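# Seat the arrow gear on the pin, arrow at mark

## Task

Take the free gear that has a painted arrow and lower it onto the pin with the arrowed face upward, pressing it fully to the bottom, so that the arrow ends aimed at the mark on the collar. Because its teeth are angled, the gear rotates as it descends, so allow for that twist when choosing its starting angle.

## Robot and tools

Robot: two Piper arms, left_arm and right_arm, each with a two-finger gripper. Their URDF root links sit at about (+0.010, +0.296, +0.032) m for left_arm and (+0.007, -0.315, +0.032) m for right_arm, each with only a slight yaw. A camera stand is fixed behind them. Cameras: cam_high, cam_low, cam_left_wrist and cam_right_wrist, each 672x504.

Frame: every pose in calls and results uses the scene frame. The origin is at table-top height, halfway between the nominal bases. +x points out over the table, +y toward left_arm, +z up. Arm names do not match image sides. Printed hand poses can be off by a few centimetres, more at long reach.

Gripper: fingers extend along the gripper's +z axis and close along its y axis. end_effector_position is the point between the pads, about 5 mm short of the fingertips.

Row format, shared by execute_actions and move: 16 plain numbers covering both arms, even if one arm is idle. The first 8 are left_arm: x, y, z in metres, then qw, qx, qy, qz (w first), then opening. The last 8 are the same for right_arm. Position and quaternion are absolute targets in the scene frame, not offsets. Opening runs from -1 (closed) to +1 (fully open, 0.070 m). It is a command, so sending 0 moves the fingers to half. Going from open to closed takes at least about 1.0 s.

execute_actions(actions, cameras): actions is a list of actions. Each action is a table of up to 15 rows, one row per 1/30 s step, so one action lasts 0.5 s. If a table has fewer rows, its last row is held to step 15. In each action, every target must lie within 0.6 m of that gripper's current position along each of the gripper's own axes. Otherwise the action is refused for both arms, and a bad first action refuses the whole call. cameras is a list of names, ["all"], or []. Images come back only when actions is empty or cameras asks for them. An empty call also prints fields that are normally skipped, including the scene number.

move(target, speed, blend, opening_speed, grip_force, blocking, cameras): target is one 16-number row or a list of up to 15 rows. It has no 0.6 m limit. Each gripper moves in a straight line from its Hand target and takes the shorter rotation. speed is in m/s, from 0.002 to 2.2 (default 0.25); rotation is capped at twice that in rad/s. Give one number, or one per target. blend is a corner radius in metres; the default 0 means stop at each target. opening_speed is in units per second on the -1..+1 scale, minimum 0.2. grip_force is the force per pad in newtons, 5 to 20, given once or per arm; it stays until you change it. With blocking=false the call returns after about 0.5 s while the motion continues. Moves last at most 10 s. They do not avoid obstacles or the other arm, and faster moves lag and overshoot more. The result adds a move: line giving the ending (done, off_target, moving, held, fault) and any limits (limits=paced means the command was clipped; limits=held means steps were withheld). done means at rest within 3 mm and 2 degrees of the target. Neither done nor off_target tells you whether anything was touched.

wait(seconds, cameras): runs the scene for 0 to 3600 s without new commands. It returns early if a running move ends. stop(cameras): brakes the current move. zoom_image(camera, region): gives a closer look at the newest image from one camera. region is [x0, y0, x1, y1] in pixels from the top-left corner, at most 504 by 504. read_manual(section): returns only the licence texts ("licences"). finished_scene(scene): ends scene 1 or 2 for good. The gear must already be seated and stay correct with no help from the robot.

Control notes: each step, the commanded orientation is clipped to within 32 degrees of the measured one. One action may therefore stop short, so check Hand target and send the remainder next. Repeat the same quaternion in every row to hold an orientation, rather than copying back a drifted reading. For an idle arm, resend its last reported full pose and its opening on every call. Tool commands shows the current gripper commands.

Gripping: grip_measured uses the opening scale. The last Joint positions value per arm is the real opening in metres. To grip, note grip_measured at first contact, then command about 0.05 below it for full force, or less below for a lighter grip. Items thinner than about 2 mm get reduced force.

Results also give joint torques (noisy, offset, and never zero in free air) and motor temperatures. Step readings of end_effector_position appear only for execute_actions. A MOTOR HOT line appears at 65 °C. At 80 °C that arm goes limp and its gripper releases for 30 to 60 s or more. Holding loads, keeping the arm stretched out or pushing against something heats the motors.

Avoid: dropping the gear, releasing it while it moves, or letting anything leave the table. Also avoid fast impacts and hard presses: contact torque at the load limits (21.8 N m for waist, shoulder and elbow; 7.6 N m for the wrist joints, whose motors manage only about 4 N m) stops the arm for 10 seconds. Do not let the arms touch or squeeze each other, and do not close a gripper on the other arm's fingers. A clearance check may hold back commands that bring the arms close. Do not route a gripper near its own base, or the elbow may swing; go around it. Loose parts may occasionally get nudged by outside pushes. Time runs while you think, so be brief, and favour smooth, low-effort motion.

Each tool is called after "Emit:" by a JSON object that holds its "method" and its "body", one argument or row to a line.

## Session

Emit:
{"method": "execute_actions", "body": {
  "actions": []
}}

Scene clock: 0.00 s.
left_arm: end_effector_position=(+0.0377, -0.1389, +0.2775) grip_measured=+1.00 end_effector_quat_wxyz=(+0.166, +0.653, +0.466, -0.574) | right_arm: end_effector_position=(+0.4605, -0.2137, +0.2232) grip_measured=+1.00 end_effector_quat_wxyz=(+0.339, -0.198, +0.839, +0.377)
Joint positions: left_arm=[-1.072 1.709 -1.175 -1.447 1.124 1.596 0.07] | right_arm=[-0.171 1.901 -1.409 1.181 1.118 -1.198 0.07]
Joint torques (N m): no reading
Motor temperatures (°C): left_arm=[34 32 30 34 35 34] | right_arm=[28 35 30 37 29 32]
Hand target: left_arm +0.0377, -0.1389, +0.2775; +0.166, +0.653, +0.466, -0.574 | right_arm +0.4605, -0.2137, +0.2232; +0.339, -0.198, +0.839, +0.377
Tool commands: left_gripper/opening=+1.0 right_gripper/opening=+1.0

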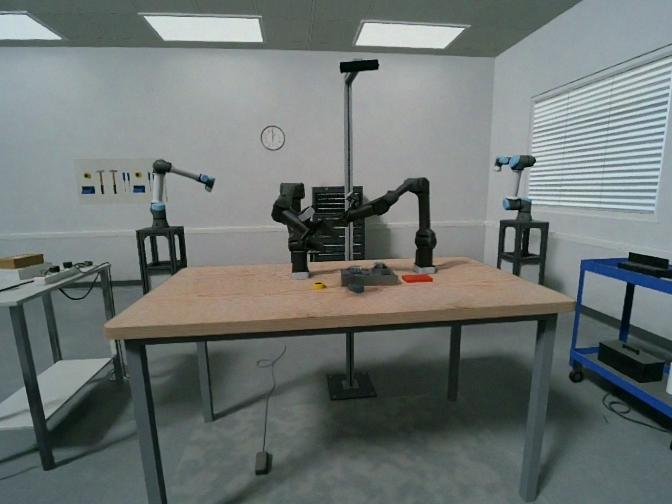

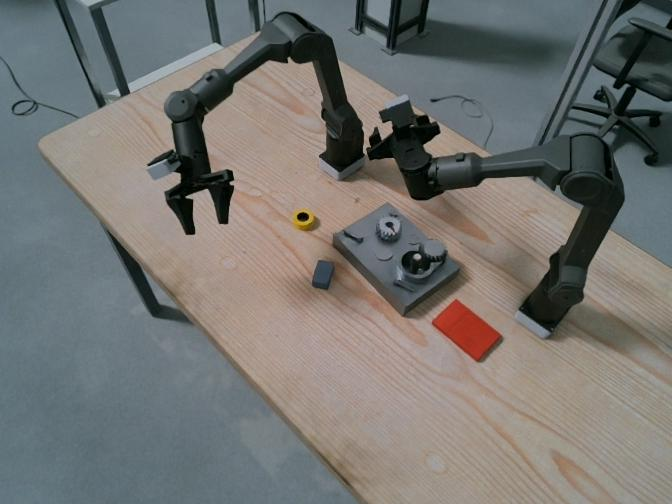

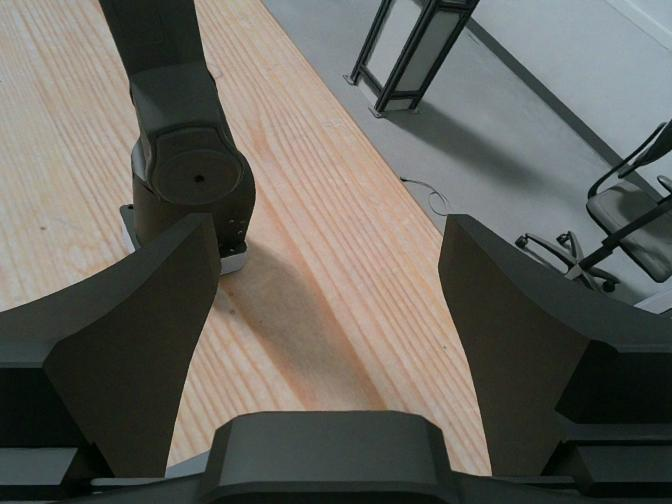

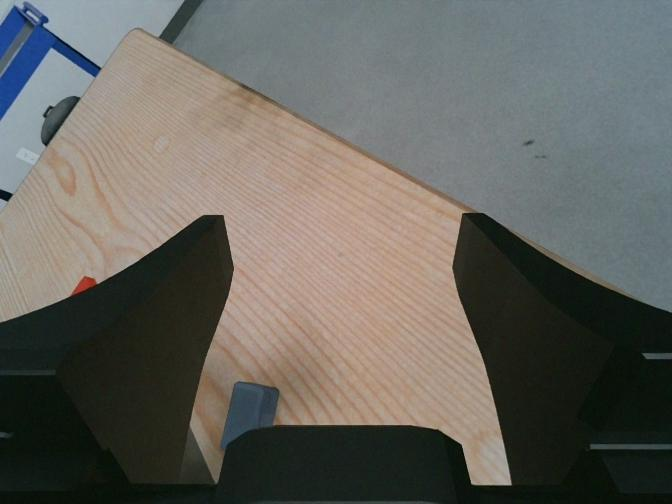

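Emit:
{"method": "zoom_image", "body": {
  "camera": "cam_low",
  "region": [280, 190, 520, 370]
}}

Scaled by 2.100 from the camera's image (finer frame: 960x720).

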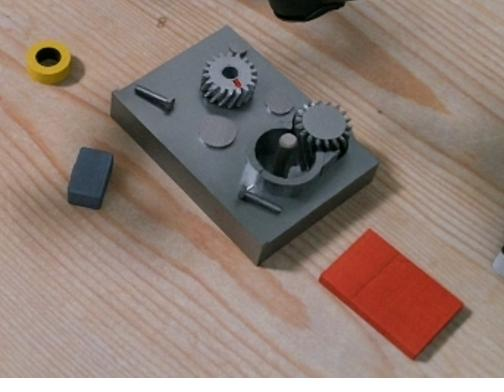

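Emit:
{"method": "move", "body": {
  "target": [
    [0.2,0.12,0.3,0,0,1,0,1,0.4605,-0.2137,0.2232,0.339,-0.198,0.839,0.377,1],
    [0.24,0.36,0.28,0,0,1,0,1,0.18,-0.1,0.3,0,0,1,0,1]
  ],
  "blend": [0.05,0],
  "speed": 0.5,
  "cameras": ["cam_right_wrist","cam_low"]
}}

Scene clock: 21.23 s.
left_arm: end_effector_position=(+0.2405, +0.3600, +0.2793) grip_measured=+1.00 end_effector_quat_wxyz=(+0.231, +0.000, +0.971, +0.064) | right_arm: end_effector_position=(+0.1803, -0.0997, +0.2997) grip_measured=+1.00 end_effector_quat_wxyz=(+0.158, +0.000, +0.968, +0.196)
Joint positions: left_arm=[0.23 1.043 -1.097 0 1.229 0.269 0.07] | right_arm=[0.91 1.168 -1.248 0.001 1.23 0.891 0.07]
Joint torques (N m): left_arm=[0.58 -2.46 -4.73 0.15 -0.08 0.03] | right_arm=[0.51 -2.87 -5.31 -0.16 -0.34 0.02]
Hand target: left_arm +0.2402, +0.3601, +0.2794; +0.231, +0.000, +0.971, +0.064 | right_arm +0.1801, -0.0999, +0.2995; +0.157, +0.000, +0.968, +0.195
Off the commanded pose: left_arm 0.001 m, 28 deg | right_arm 0.000 m, 29 deg.
joint sent to its limit (left arm) — joint 5 (wrist pitch), upper limit. The joint targets are off in orientation, not in position.
joint sent to its limit (right arm) — joint 5 (wrist pitch), upper limit. The joint targets are off in orientation, not in position.
move: off_target (left_arm, right_arm)
Images, in order (width x height): cam_low 672x504, cam_right_wrist 672x504.

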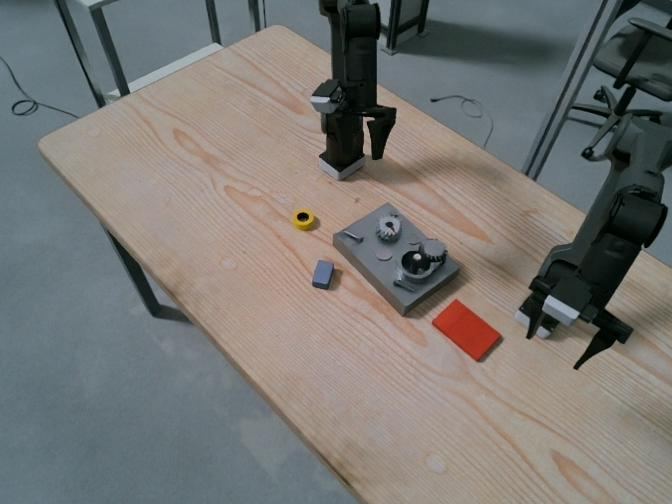

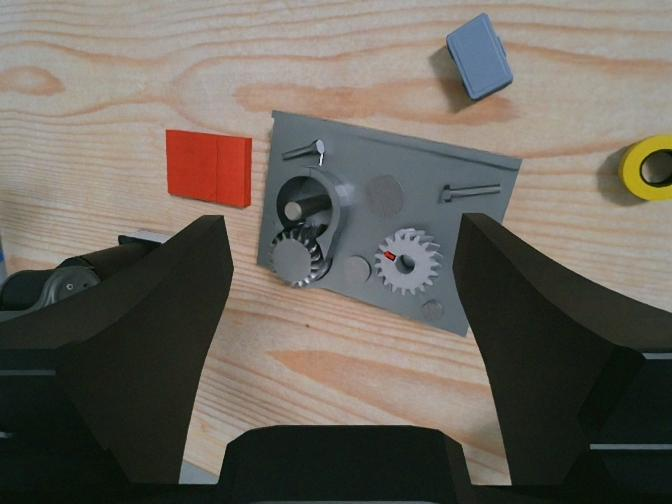

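Emit:
{"method": "zoom_image", "body": {
  "camera": "cam_right_wrist",
  "region": [240, 100, 540, 340]
}}

Emit:
{"method": "zoom_image", "body": {
  "camera": "cam_right_wrist",
  "region": [255, 135, 365, 295]
}}

Scaled by 1.680 from the camera's image (finer frame: 960x720).

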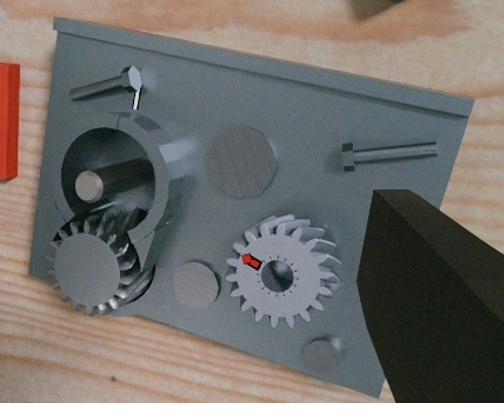

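Scaled by 3.150 from the camera's image (finer frame: 960x720).

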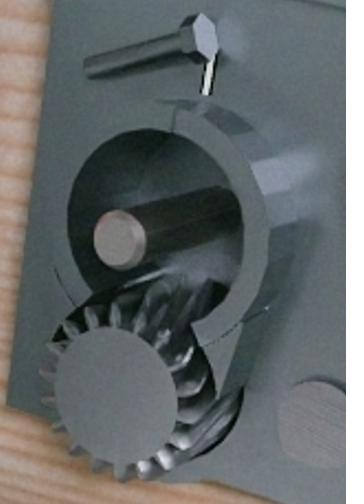

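Emit:
{"method": "move", "body": {
  "target": [0.2402,0.3601,0.2794,0.231,0,0.971,0.064,1,0.105,-0.04,0.18,0,0,1,0,1],
  "cameras": ["cam_right_wrist","cam_low"]
}}

Emit:
{"method": "zoom_image", "body": {
  "camera": "cam_right_wrist",
  "region": [200, 60, 536, 312]
}}

Scene clock: 50.03 s.
left_arm: end_effector_position=(+0.2404, +0.3600, +0.2795) grip_measured=+1.00 end_effector_quat_wxyz=(+0.231, +0.000, +0.971, +0.064) | right_arm: end_effector_position=(+0.1046, -0.0400, +0.1791) grip_measured=+1.00 end_effector_quat_wxyz=(+0.016, +0.000, +0.999, +0.045)
Joint positions: left_arm=[0.23 1.042 -1.097 0 1.229 0.269 0.07] | right_arm=[1.247 1.512 -1.18 0.001 1.231 1.228 0.07]
Joint torques (N m): left_arm=[0.05 -2.81 -4.09 0.22 -0.12 -0.05] | right_arm=[-0.38 -6.68 -7.67 -0.18 0.32 -0.05]
Hand target: left_arm +0.2402, +0.3601, +0.2794; +0.231, +0.000, +0.971, +0.064 | right_arm +0.1050, -0.0400, +0.1795; +0.016, +0.000, +0.999, +0.045
Off the commanded pose: left_arm 0.000 m, 0 deg | right_arm 0.001 m, 5 deg.
joint read past its limit (right arm) — joint 5 (wrist pitch), upper limit.
joint sent to its limit (right arm) — joint 5 (wrist pitch), upper limit. The joint targets are off in orientation, not in position.
joint at its limit (left arm) — joint 5 (wrist pitch), upper limit.
move: off_target (right_arm)
Images, in order (width x height): cam_low 672x504, cam_right_wrist 672x504.

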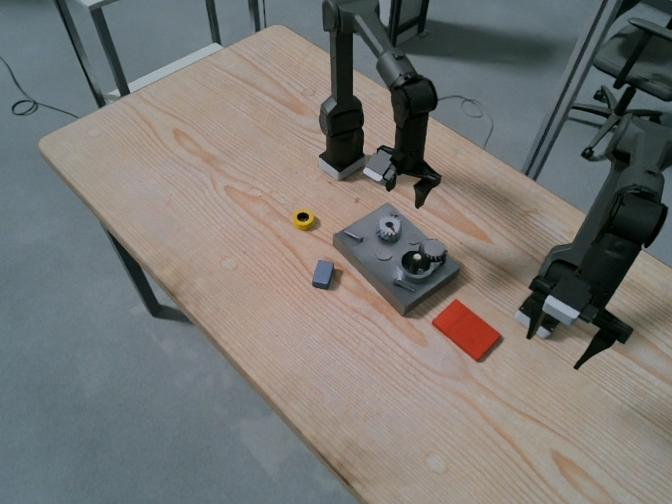

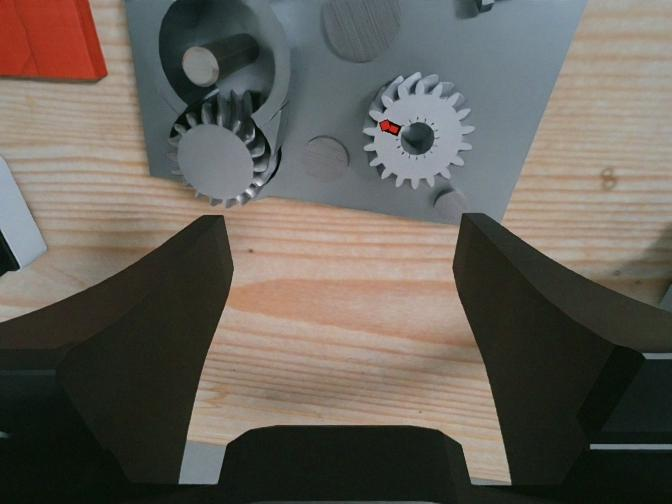

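Scaled by 1.500 from the camera's image (finer frame: 960x720).

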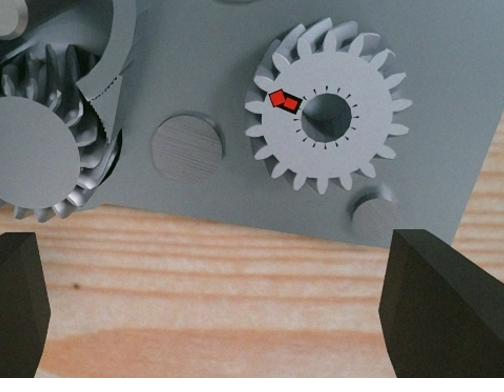

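Emit:
{"method": "move", "body": {
  "target": [0.2402,0.3601,0.2794,0.231,0,0.971,0.064,1,0.080,-0.068,0.11,0,-0.545,0.839,0,1],
  "cameras": ["cam_right_wrist","cam_low"]
}}

Emit:
{"method": "zoom_image", "body": {
  "camera": "cam_right_wrist",
  "region": [200, 0, 536, 252]
}}

Emit:
{"method": "zoom_image", "body": {
  "camera": "cam_low",
  "region": [320, 140, 480, 300]
}}

Scene clock: 89.30 s.
left_arm: end_effector_position=(+0.2404, +0.3600, +0.2795) grip_measured=+1.00 end_effector_quat_wxyz=(+0.231, +0.000, +0.971, +0.064) | right_arm: end_effector_position=(+0.0798, -0.0681, +0.1099) grip_measured=+1.00 end_effector_quat_wxyz=(+0.000, -0.545, +0.838, +0.000)
Joint positions: left_arm=[0.23 1.042 -1.097 0 1.229 0.269 0.07] | right_arm=[1.302 1.538 -0.925 0.001 1.045 0.13 0.07]
Joint torques (N m): left_arm=[0.04 -2.8 -4.13 0.22 -0.35 -0.05] | right_arm=[0.29 -5.08 -5.26 -0.01 -0.04 0.13]
Hand target: left_arm +0.2402, +0.3601, +0.2794; +0.231, +0.000, +0.971, +0.064 | right_arm +0.0800, -0.0680, +0.1100; +0.000, -0.545, +0.839, +0.000
Off the commanded pose: left_arm 0.000 m, 0 deg | right_arm 0.000 m, 0 deg.
joint at its limit (left arm) — joint 5 (wrist pitch), upper limit.
move: done
Images, in order (width x height): cam_low 672x504, cam_right_wrist 672x504.

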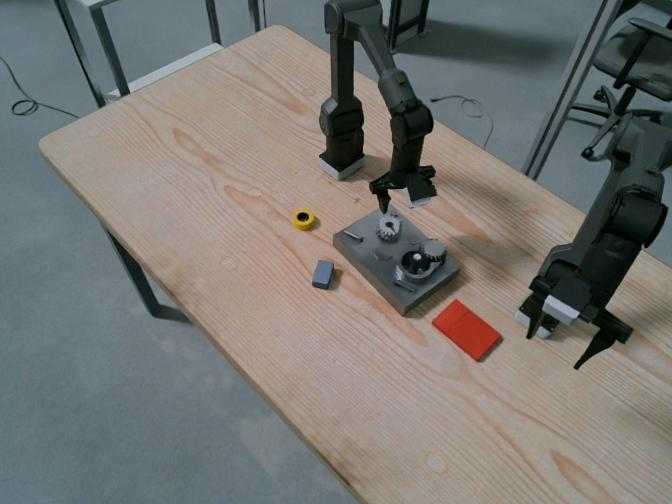

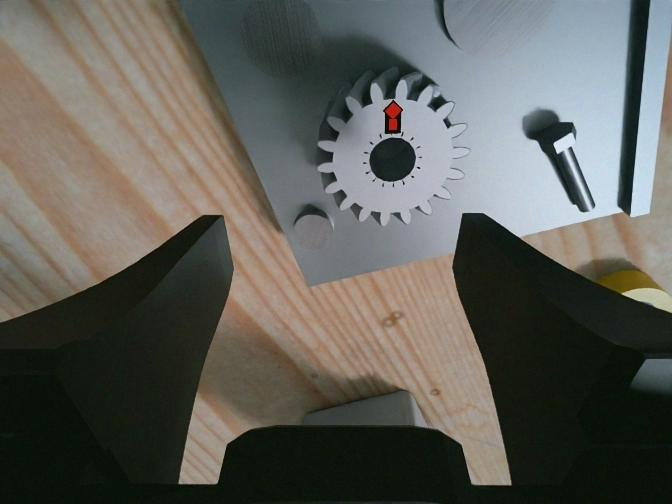

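Scaled by 1.500 from the camera's image (finer frame: 960x720).

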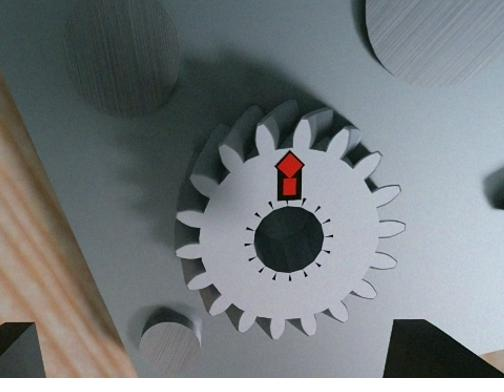

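Scaled by 3.150 from the camera's image (finer frame: 960x720).

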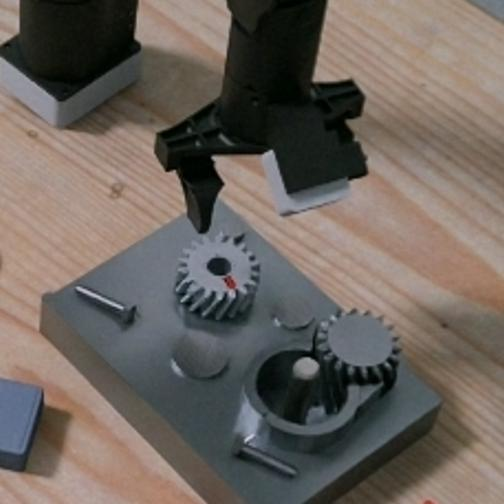

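Emit:
{"method": "move", "body": {
  "target": [0.2402,0.3601,0.2794,0.231,0,0.971,0.064,1,0.096,-0.080,0.085,0,-0.545,0.839,0,1],
  "cameras": ["cam_right_wrist"]
}}

Emit:
{"method": "zoom_image", "body": {
  "camera": "cam_right_wrist",
  "region": [170, 70, 506, 322]
}}

Scene clock: 110.93 s.
left_arm: end_effector_position=(+0.2404, +0.3600, +0.2795) grip_measured=+1.00 end_effector_quat_wxyz=(+0.231, +0.000, +0.971, +0.064) | right_arm: end_effector_position=(+0.0961, -0.0805, +0.0846) grip_measured=+1.00 end_effector_quat_wxyz=(-0.001, -0.544, +0.839, +0.000)
Joint positions: left_arm=[0.23 1.042 -1.097 0 1.229 0.269 0.07] | right_arm=[1.225 1.562 -0.838 0.001 0.935 0.055 0.07]
Joint torques (N m): left_arm=[0.03 -2.78 -4.14 0.23 -0.35 -0.05] | right_arm=[0.66 -5.49 -6.69 0.03 0.01 0.15]
Hand target: left_arm +0.2402, +0.3601, +0.2794; +0.231, +0.000, +0.971, +0.064 | right_arm +0.0960, -0.0800, +0.0850; +0.000, -0.545, +0.839, +0.000
Off the commanded pose: left_arm 0.000 m, 0 deg | right_arm 0.001 m, 0 deg.
joint at its limit (left arm) — joint 5 (wrist pitch), upper limit.
move: done

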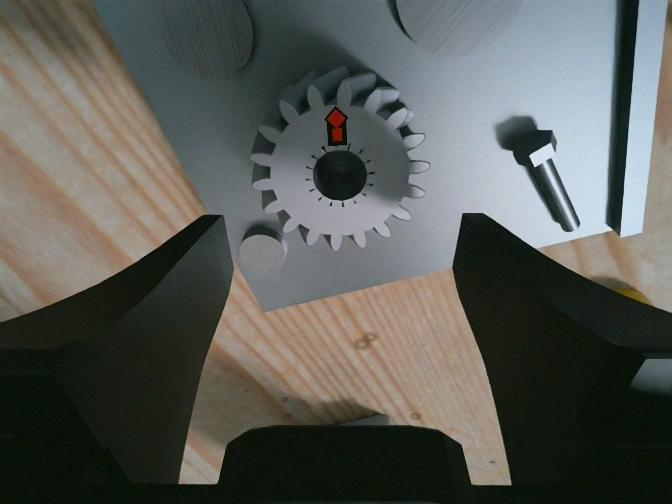

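Scaled by 1.500 from the camera's image (finer frame: 960x720).

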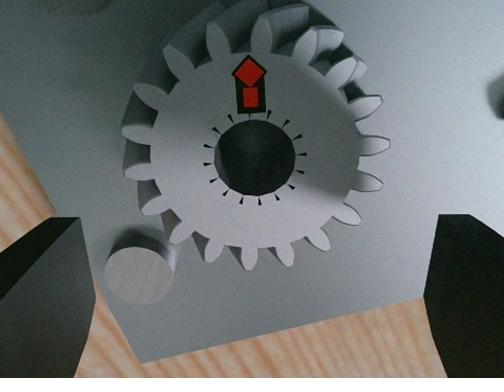

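Emit:
{"method": "move", "body": {
  "target": [0.2402,0.3601,0.2794,0.231,0,0.971,0.064,1,0.096,-0.080,0.050,0,-0.545,0.839,0,1],
  "cameras": ["cam_right_wrist"],
  "speed": 0.08
}}

Emit:
{"method": "zoom_image", "body": {
  "camera": "cam_right_wrist",
  "region": [170, 70, 506, 322]
}}

Scene clock: 124.80 s.
left_arm: end_effector_position=(+0.2404, +0.3600, +0.2795) grip_measured=+1.00 end_effector_quat_wxyz=(+0.231, +0.000, +0.971, +0.064) | right_arm: end_effector_position=(+0.0960, -0.0803, +0.0495) grip_measured=+1.00 end_effector_quat_wxyz=(-0.001, -0.544, +0.839, +0.000)
Joint positions: left_arm=[0.23 1.042 -1.097 0 1.229 0.269 0.07] | right_arm=[1.226 1.643 -0.766 0.001 0.782 0.055 0.07]
Joint torques (N m): left_arm=[0.05 -2.77 -4.16 0.22 -0.35 -0.05] | right_arm=[0.75 -6.62 -4.94 0.22 0.03 0.15]
Hand target: left_arm +0.2402, +0.3601, +0.2794; +0.231, +0.000, +0.971, +0.064 | right_arm +0.0960, -0.0800, +0.0500; +0.000, -0.545, +0.839, +0.000
Off the commanded pose: left_arm 0.000 m, 0 deg | right_arm 0.001 m, 0 deg.
joint at its limit (left arm) — joint 5 (wrist pitch), upper limit.
move: done

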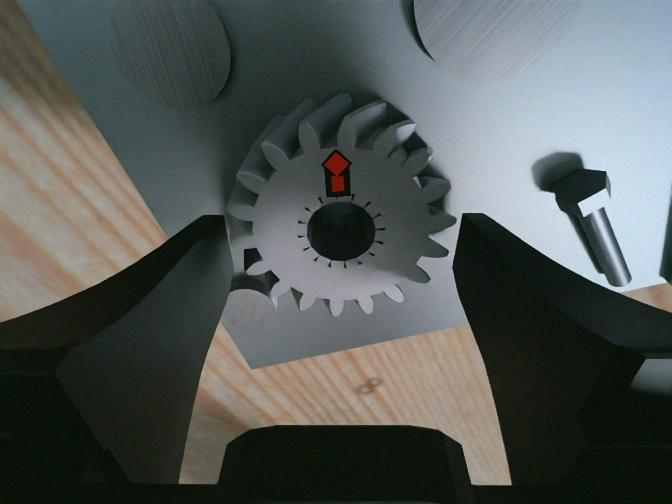

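Scaled by 1.500 from the camera's image (finer frame: 960x720).

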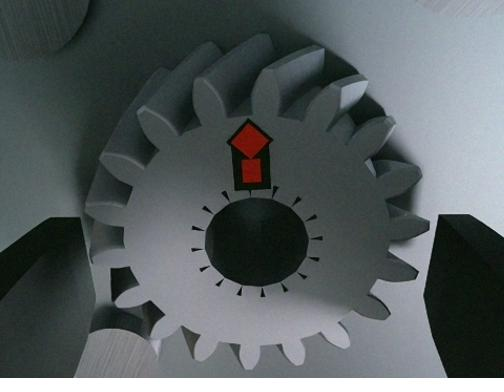

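Emit:
{"method": "move", "body": {
  "target": [
    [0.2402,0.3601,0.2794,0.231,0,0.971,0.064,1,0.0953,-0.0812,0.041,0,-0.545,0.839,0,1],
    [0.2402,0.3601,0.2794,0.231,0,0.971,0.064,1,0.0953,-0.0812,0.041,0,-0.545,0.839,0,0.5]
  ],
  "cameras": ["cam_right_wrist"],
  "speed": 0.08,
  "opening_speed": 0.7,
  "grip_force": 12
}}

Emit:
{"method": "zoom_image", "body": {
  "camera": "cam_right_wrist",
  "region": [170, 70, 506, 322]
}}

Scene clock: 140.23 s.
left_arm: end_effector_position=(+0.2404, +0.3600, +0.2795) grip_measured=+1.00 end_effector_quat_wxyz=(+0.231, +0.000, +0.971, +0.064) | right_arm: end_effector_position=(+0.0955, -0.0810, +0.0412) grip_measured=+0.71 end_effector_quat_wxyz=(+0.000, -0.544, +0.839, +0.000)
Joint positions: left_arm=[0.23 1.042 -1.097 0 1.229 0.269 0.07] | right_arm=[1.227 1.661 -0.746 0.001 0.741 0.056 0.06]
Joint torques (N m): left_arm=[0.04 -2.77 -4.15 0.22 -0.35 -0.05] | right_arm=[0.16 -5.24 -2.94 0.14 0.04 0.08]
Hand target: left_arm +0.2402, +0.3601, +0.2794; +0.231, +0.000, +0.971, +0.064 | right_arm +0.0953, -0.0812, +0.0410; +0.000, -0.545, +0.839, +0.000
Off the commanded pose: left_arm 0.000 m, 0 deg | right_arm 0.000 m, 0 deg.
joint at its limit (left arm) — joint 5 (wrist pitch), upper limit.
grip_force (N): 12, 12
move: done

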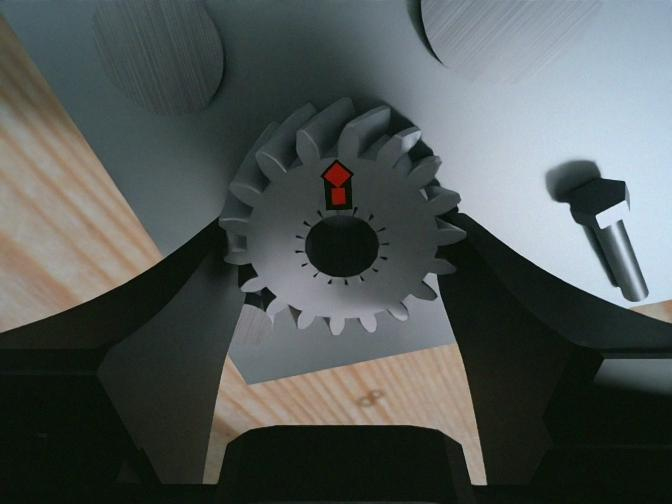

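Scaled by 1.500 from the camera's image (finer frame: 960x720).

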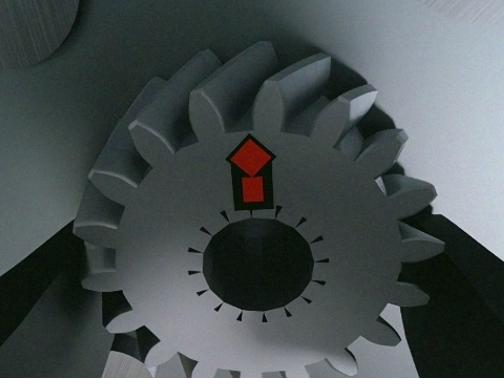

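Emit:
{"method": "move", "body": {
  "target": [
    [0.2402,0.3601,0.2794,0.231,0,0.971,0.064,1,0.0953,-0.0812,0.12,0,-0.545,0.839,0,0.5],
    [0.17,0.07,0.16,0,0,1,0,1,0.0953,-0.14,0.14,0,-0.545,0.839,0,0.5]
  ],
  "cameras": ["cam_right_wrist","cam_left_wrist","cam_low"],
  "speed": 0.2
}}

Emit:
{"method": "zoom_image", "body": {
  "camera": "cam_left_wrist",
  "region": [200, 60, 536, 312]
}}

Emit:
{"method": "zoom_image", "body": {
  "camera": "cam_low",
  "region": [320, 170, 480, 330]
}}

Emit:
{"method": "zoom_image", "body": {
  "camera": "cam_right_wrist",
  "region": [170, 70, 506, 322]
}}

Scene clock: 172.40 s.
left_arm: end_effector_position=(+0.1698, +0.0696, +0.1593) grip_measured=+1.00 end_effector_quat_wxyz=(+0.006, +0.000, +1.000, -0.009) | right_arm: end_effector_position=(+0.0954, -0.1402, +0.1402) grip_measured=+0.71 end_effector_quat_wxyz=(+0.000, -0.545, +0.839, +0.000)
Joint positions: left_arm=[-0.994 1.533 -1.126 -0.001 1.23 -0.955 0.07] | right_arm=[1.121 1.277 -0.801 0 1.182 -0.051 0.06]
Joint torques (N m): left_arm=[0.78 -6.67 -3.55 0.3 0.13 0.09] | right_arm=[0.48 -3.66 -7.05 0.12 -0.21 0.12]
Hand target: left_arm +0.1700, +0.0700, +0.1596; +0.007, +0.000, +1.000, -0.009 | right_arm +0.0953, -0.1400, +0.1400; +0.000, -0.545, +0.839, +0.000
Off the commanded pose: left_arm 0.001 m, 1 deg | right_arm 0.000 m, 0 deg.
joint sent to its limit (left arm) — joint 5 (wrist pitch), upper limit. The joint targets still meet the commanded pose.
grip_force (N): 12, 12
move: done
Images, in order (width x height): cam_low 672x504, cam_left_wrist 672x504, cam_right_wrist 672x504.

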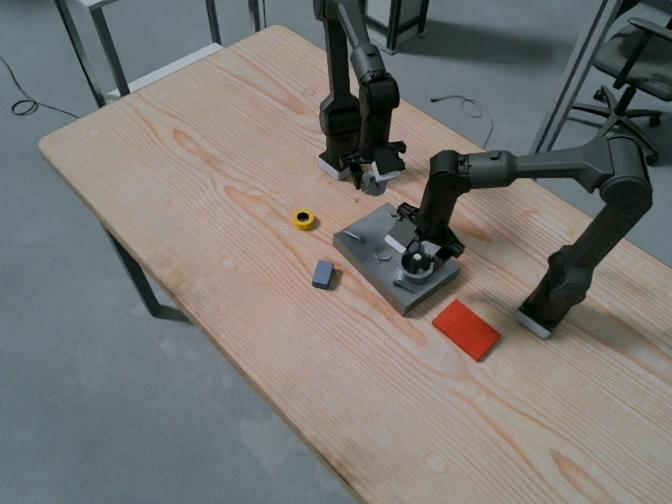

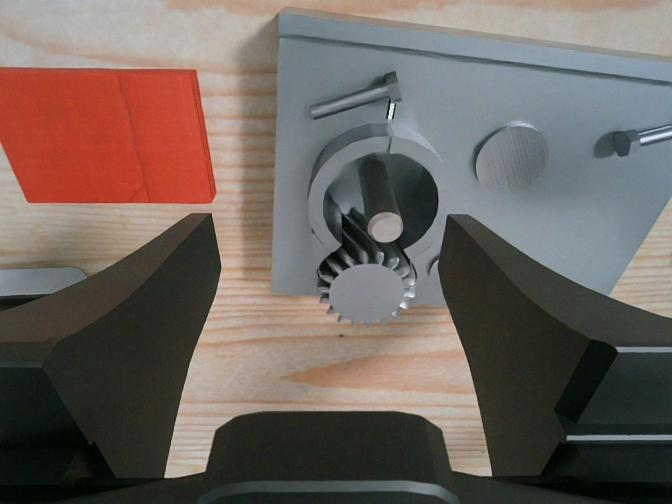

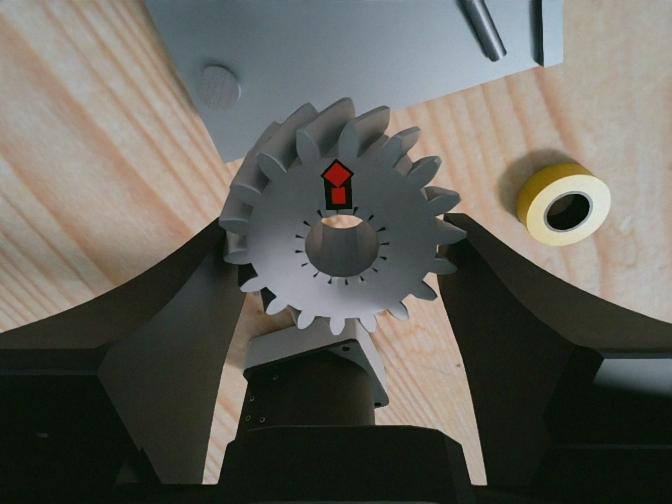

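Scaled by 1.500 from the camera's image (finer frame: 960x720).

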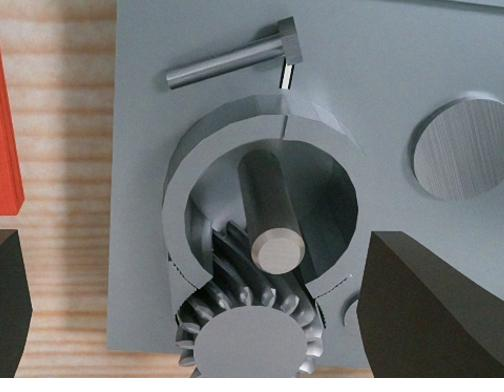

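Scaled by 3.150 from the camera's image (finer frame: 960x720).

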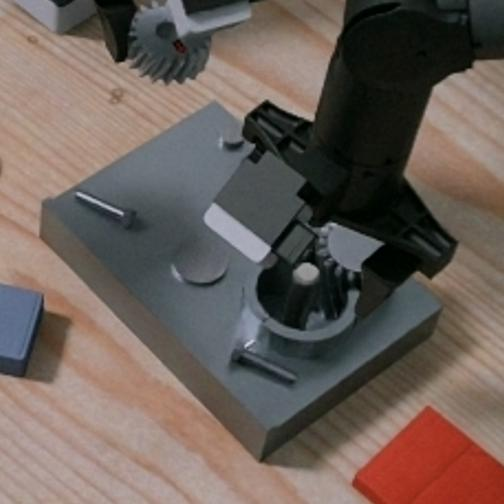

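Scaled by 1.500 from the camera's image (finer frame: 960x720).

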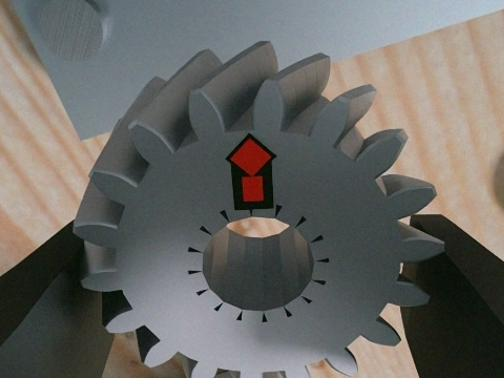

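Emit:
{"method": "move", "body": {
  "target": [
    [0.2402,0.3,0.2794,0.231,0,0.971,0.064,1,0.0953,-0.13,0.14,0,-0.545,0.839,0,0.5],
    [0.2402,0.3601,0.2794,0.231,0,0.971,0.064,1,0.085,0.02,0.135,0,-0.1045,0.9945,0,0.5]
  ],
  "blend": [0.03,0],
  "cameras": ["cam_right_wrist"],
  "speed": 0.3
}}

Emit:
{"method": "zoom_image", "body": {
  "camera": "cam_right_wrist",
  "region": [170, 0, 506, 252]
}}

Scene clock: 235.90 s.
left_arm: end_effector_position=(+0.2400, +0.3602, +0.2792) grip_measured=+1.00 end_effector_quat_wxyz=(+0.230, +0.000, +0.971, +0.064) | right_arm: end_effector_position=(+0.0851, +0.0204, +0.1349) grip_measured=+0.71 end_effector_quat_wxyz=(+0.000, -0.104, +0.995, +0.000)
Joint positions: left_arm=[0.231 1.042 -1.096 0.001 1.23 0.27 0.07] | right_arm=[1.36 1.796 -1.36 0.001 1.222 1.132 0.06]
Joint torques (N m): left_arm=[0.1 -1.05 -5.12 0.05 -0.23 -0.05] | right_arm=[-0.07 -10.52 -6.95 -0.18 0.02 0.01]
Hand target: left_arm +0.2402, +0.3601, +0.2794; +0.231, +0.000, +0.971, +0.064 | right_arm +0.0850, +0.0200, +0.1350; +0.000, -0.105, +0.995, +0.000
Off the commanded pose: left_arm 0.000 m, 0 deg | right_arm 0.000 m, 0 deg.
joint at its limit (left arm) — joint 5 (wrist pitch), upper limit.
grip_force (N): 12, 12
move: done

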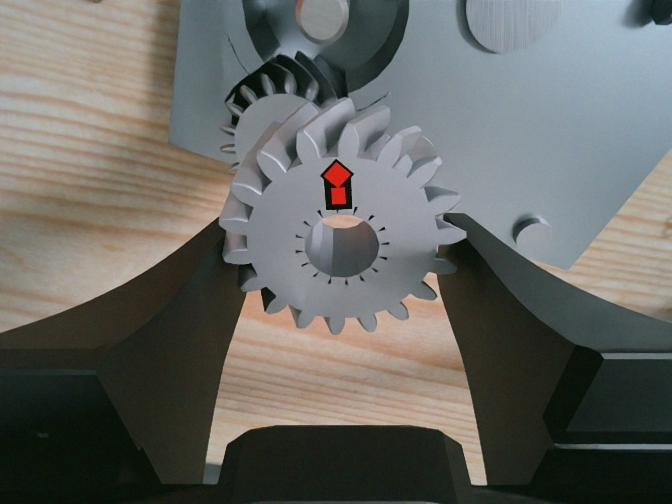

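Scaled by 1.500 from the camera's image (finer frame: 960x720).

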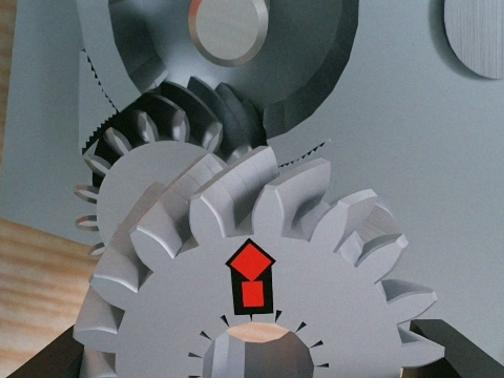

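Emit:
{"method": "move", "body": {
  "target": [0.2402,0.3601,0.2794,0.231,0,0.971,0.064,1,0.1034,0.0314,0.115,0,-0.1045,0.9945,0,0.5],
  "cameras": ["cam_right_wrist","cam_low"],
  "speed": 0.15
}}

Emit:
{"method": "zoom_image", "body": {
  "camera": "cam_right_wrist",
  "region": [170, 0, 506, 252]
}}

Emit:
{"method": "zoom_image", "body": {
  "camera": "cam_low",
  "region": [350, 180, 480, 310]
}}

Scene clock: 248.03 s.
left_arm: end_effector_position=(+0.2400, +0.3602, +0.2792) grip_measured=+1.00 end_effector_quat_wxyz=(+0.231, +0.000, +0.971, +0.064) | right_arm: end_effector_position=(+0.1035, +0.0313, +0.1146) grip_measured=+0.71 end_effector_quat_wxyz=(+0.000, -0.104, +0.995, +0.000)
Joint positions: left_arm=[0.231 1.042 -1.096 0.001 1.23 0.269 0.07] | right_arm=[1.317 1.869 -1.382 0.001 1.172 1.088 0.06]
Joint torques (N m): left_arm=[0.04 -2.83 -4.23 0.23 -0.35 -0.05] | right_arm=[0.79 -11.4 -8.66 -0.12 0.06 0.14]
Hand target: left_arm +0.2402, +0.3601, +0.2794; +0.231, +0.000, +0.971, +0.064 | right_arm +0.1034, +0.0314, +0.1150; +0.000, -0.105, +0.995, +0.000
Off the commanded pose: left_arm 0.000 m, 0 deg | right_arm 0.000 m, 0 deg.
joint at its limit (left arm) — joint 5 (wrist pitch), upper limit.
grip_force (N): 12, 12
move: done
Images, in order (width x height): cam_low 672x504, cam_right_wrist 672x504.

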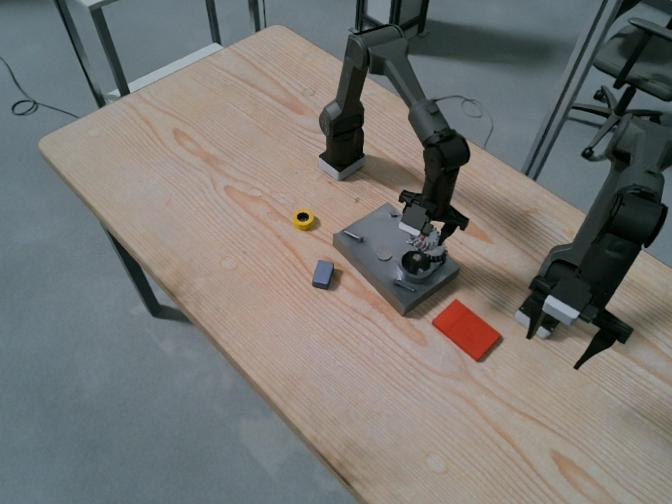

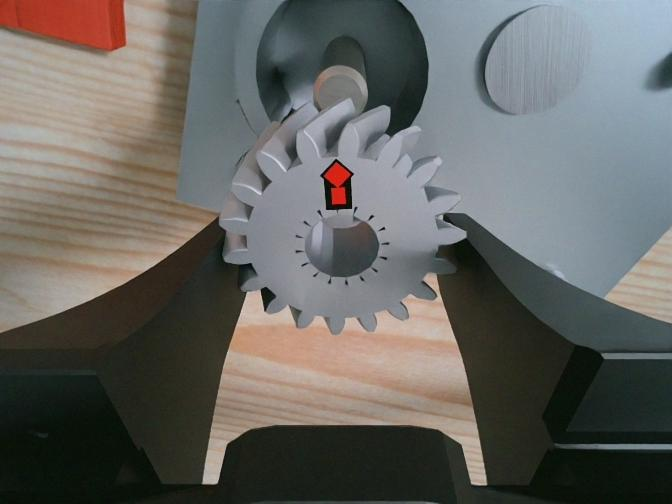

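Scaled by 1.500 from the camera's image (finer frame: 960x720).

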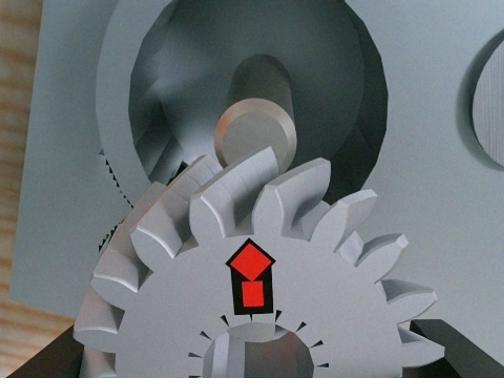

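Scaled by 3.877 from the camera's image (finer frame: 960x720).

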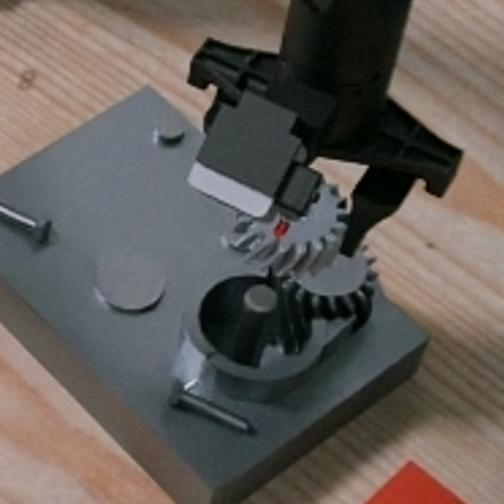

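Emit:
{"method": "move", "body": {
  "target": [0.2402,0.3601,0.2794,0.231,0,0.971,0.064,1,0.1273,0.0370,0.088,0,-0.1045,0.9945,0,0.5],
  "cameras": ["cam_right_wrist","cam_low"],
  "speed": 0.1
}}

Emit:
{"method": "zoom_image", "body": {
  "camera": "cam_right_wrist",
  "region": [230, 90, 450, 310]
}}

Emit:
{"method": "zoom_image", "body": {
  "camera": "cam_low",
  "region": [350, 180, 480, 310]
}}

Scene clock: 259.03 s.
left_arm: end_effector_position=(+0.2400, +0.3602, +0.2792) grip_measured=+1.00 end_effector_quat_wxyz=(+0.231, +0.000, +0.971, +0.064) | right_arm: end_effector_position=(+0.1278, +0.0366, +0.0871) grip_measured=+0.71 end_effector_quat_wxyz=(+0.000, -0.104, +0.995, -0.001)
Joint positions: left_arm=[0.231 1.042 -1.096 0.001 1.23 0.269 0.07] | right_arm=[1.258 1.944 -1.382 0 1.098 1.03 0.06]
Joint torques (N m): left_arm=[0.03 -2.82 -4.09 0.23 -0.35 -0.05] | right_arm=[0.41 -11.79 -7.7 0.06 0.02 0.11]
Hand target: left_arm +0.2402, +0.3601, +0.2794; +0.231, +0.000, +0.971, +0.064 | right_arm +0.1273, +0.0370, +0.0880; +0.000, -0.105, +0.995, +0.000
Off the commanded pose: left_arm 0.000 m, 0 deg | right_arm 0.001 m, 0 deg.
joint at its limit (left arm) — joint 5 (wrist pitch), upper limit.
grip_force (N): 12, 12
move: done
Images, in order (width x height): cam_low 672x504, cam_right_wrist 672x504.

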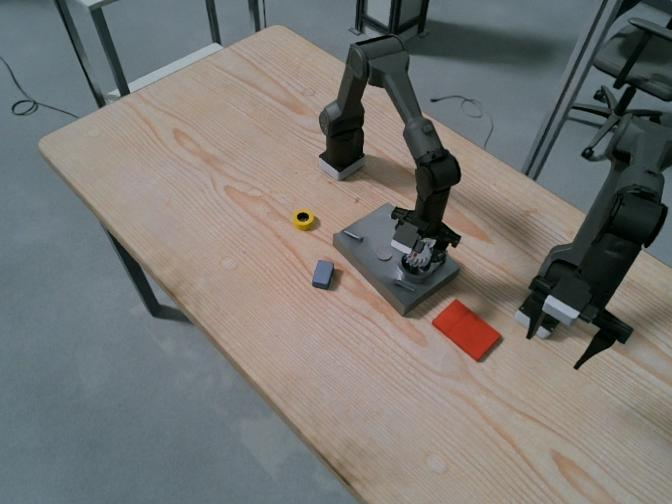

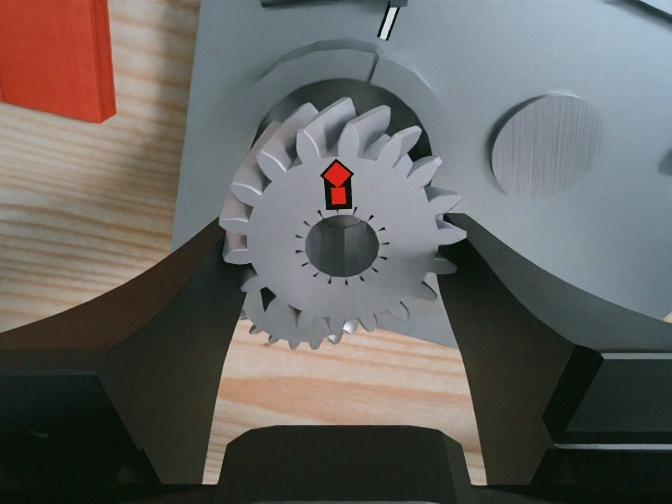

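Scaled by 2.291 from the camera's image (finer frame: 960x720).

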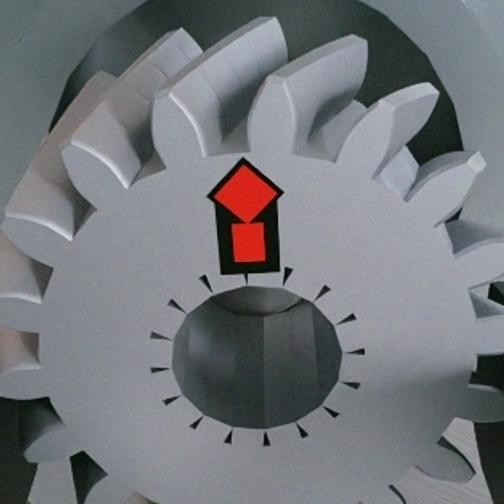

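Scaled by 3.877 from the camera's image (finer frame: 960x720).

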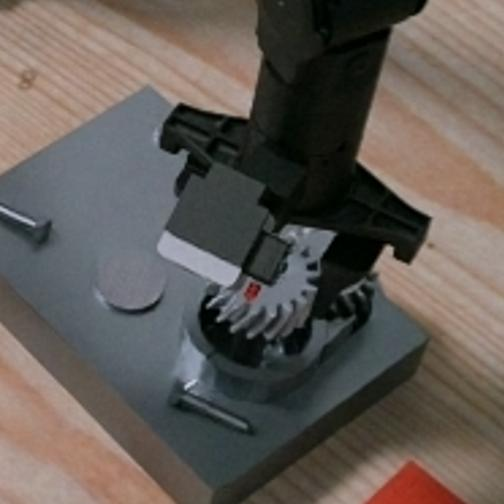

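Emit:
{"method": "move", "body": {
  "target": [0.2402,0.3601,0.2794,0.231,0,0.971,0.064,1,0.1273,0.0370,0.072,0,-0.1045,0.9945,0,0.5],
  "cameras": ["cam_right_wrist","cam_low"],
  "speed": 0.04
}}

Emit:
{"method": "zoom_image", "body": {
  "camera": "cam_right_wrist",
  "region": [230, 130, 450, 350]
}}

Emit:
{"method": "zoom_image", "body": {
  "camera": "cam_low",
  "region": [370, 200, 470, 300]
}}

Scene clock: 279.90 s.
left_arm: end_effector_position=(+0.2400, +0.3602, +0.2792) grip_measured=+1.00 end_effector_quat_wxyz=(+0.231, +0.000, +0.971, +0.064) | right_arm: end_effector_position=(+0.1278, +0.0378, +0.0733) grip_measured=+0.69 end_effector_quat_wxyz=(+0.001, -0.104, +0.995, +0.002)
Joint positions: left_arm=[0.231 1.042 -1.096 0.001 1.23 0.269 0.07] | right_arm=[1.259 1.962 -1.351 0 1.042 1.031 0.059]
Joint torques (N m): left_arm=[0.04 -2.83 -4.09 0.22 -0.35 -0.05] | right_arm=[1.69 -3.77 -1.95 0.55 -0.31 -0.11]
Hand target: left_arm +0.2402, +0.3601, +0.2794; +0.231, +0.000, +0.971, +0.064 | right_arm +0.1273, +0.0370, +0.0720; +0.000, -0.105, +0.995, +0.000
Off the commanded pose: left_arm 0.000 m, 0 deg | right_arm 0.002 m, 0 deg.
joint at its limit (left arm) — joint 5 (wrist pitch), upper limit.
grip_force (N): 12, 12
move: done
Images, in order (width x height): cam_low 672x504, cam_right_wrist 672x504.

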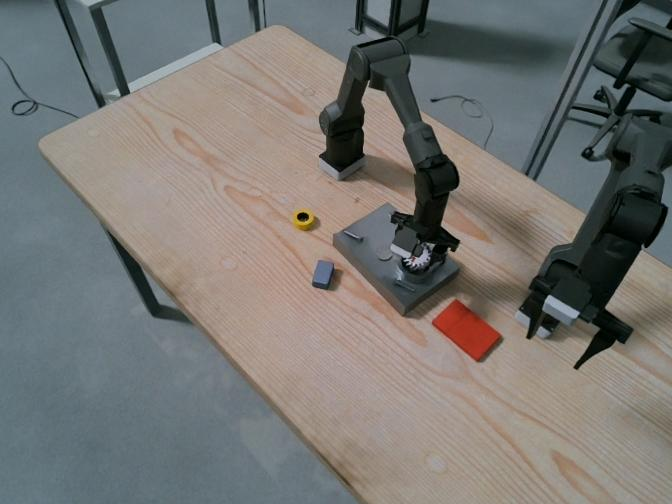

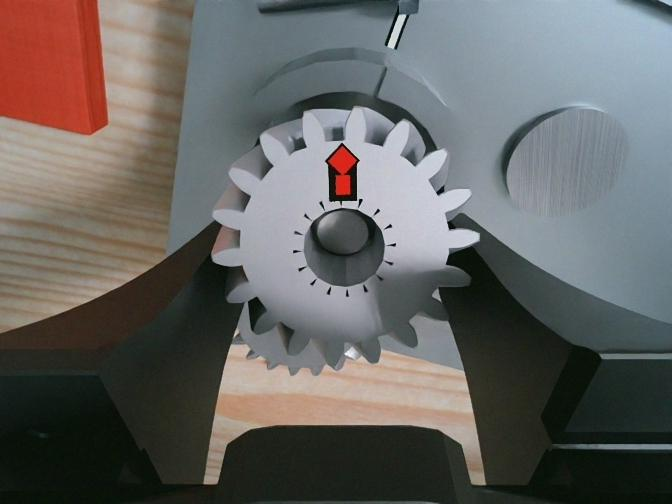

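Scaled by 2.291 from the camera's image (finer frame: 960x720).

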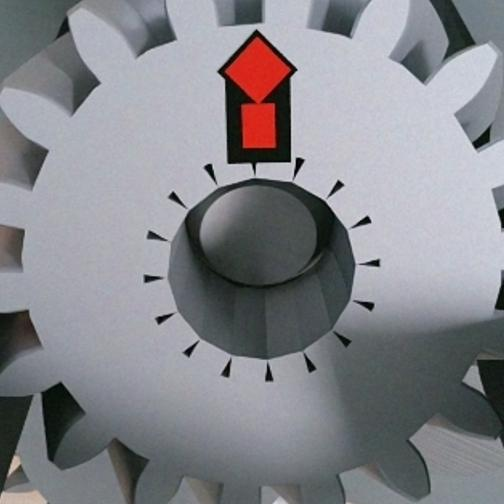

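Scaled by 5.040 from the camera's image (finer frame: 960x720).

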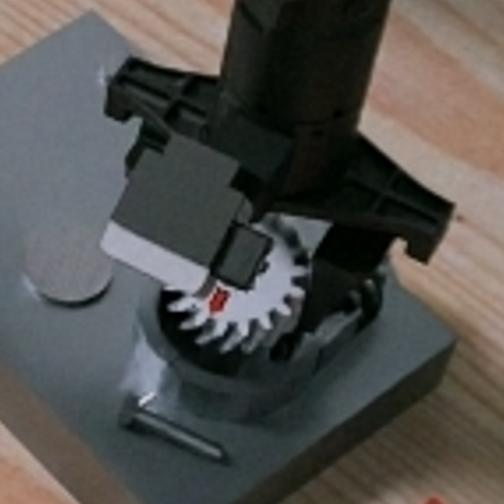

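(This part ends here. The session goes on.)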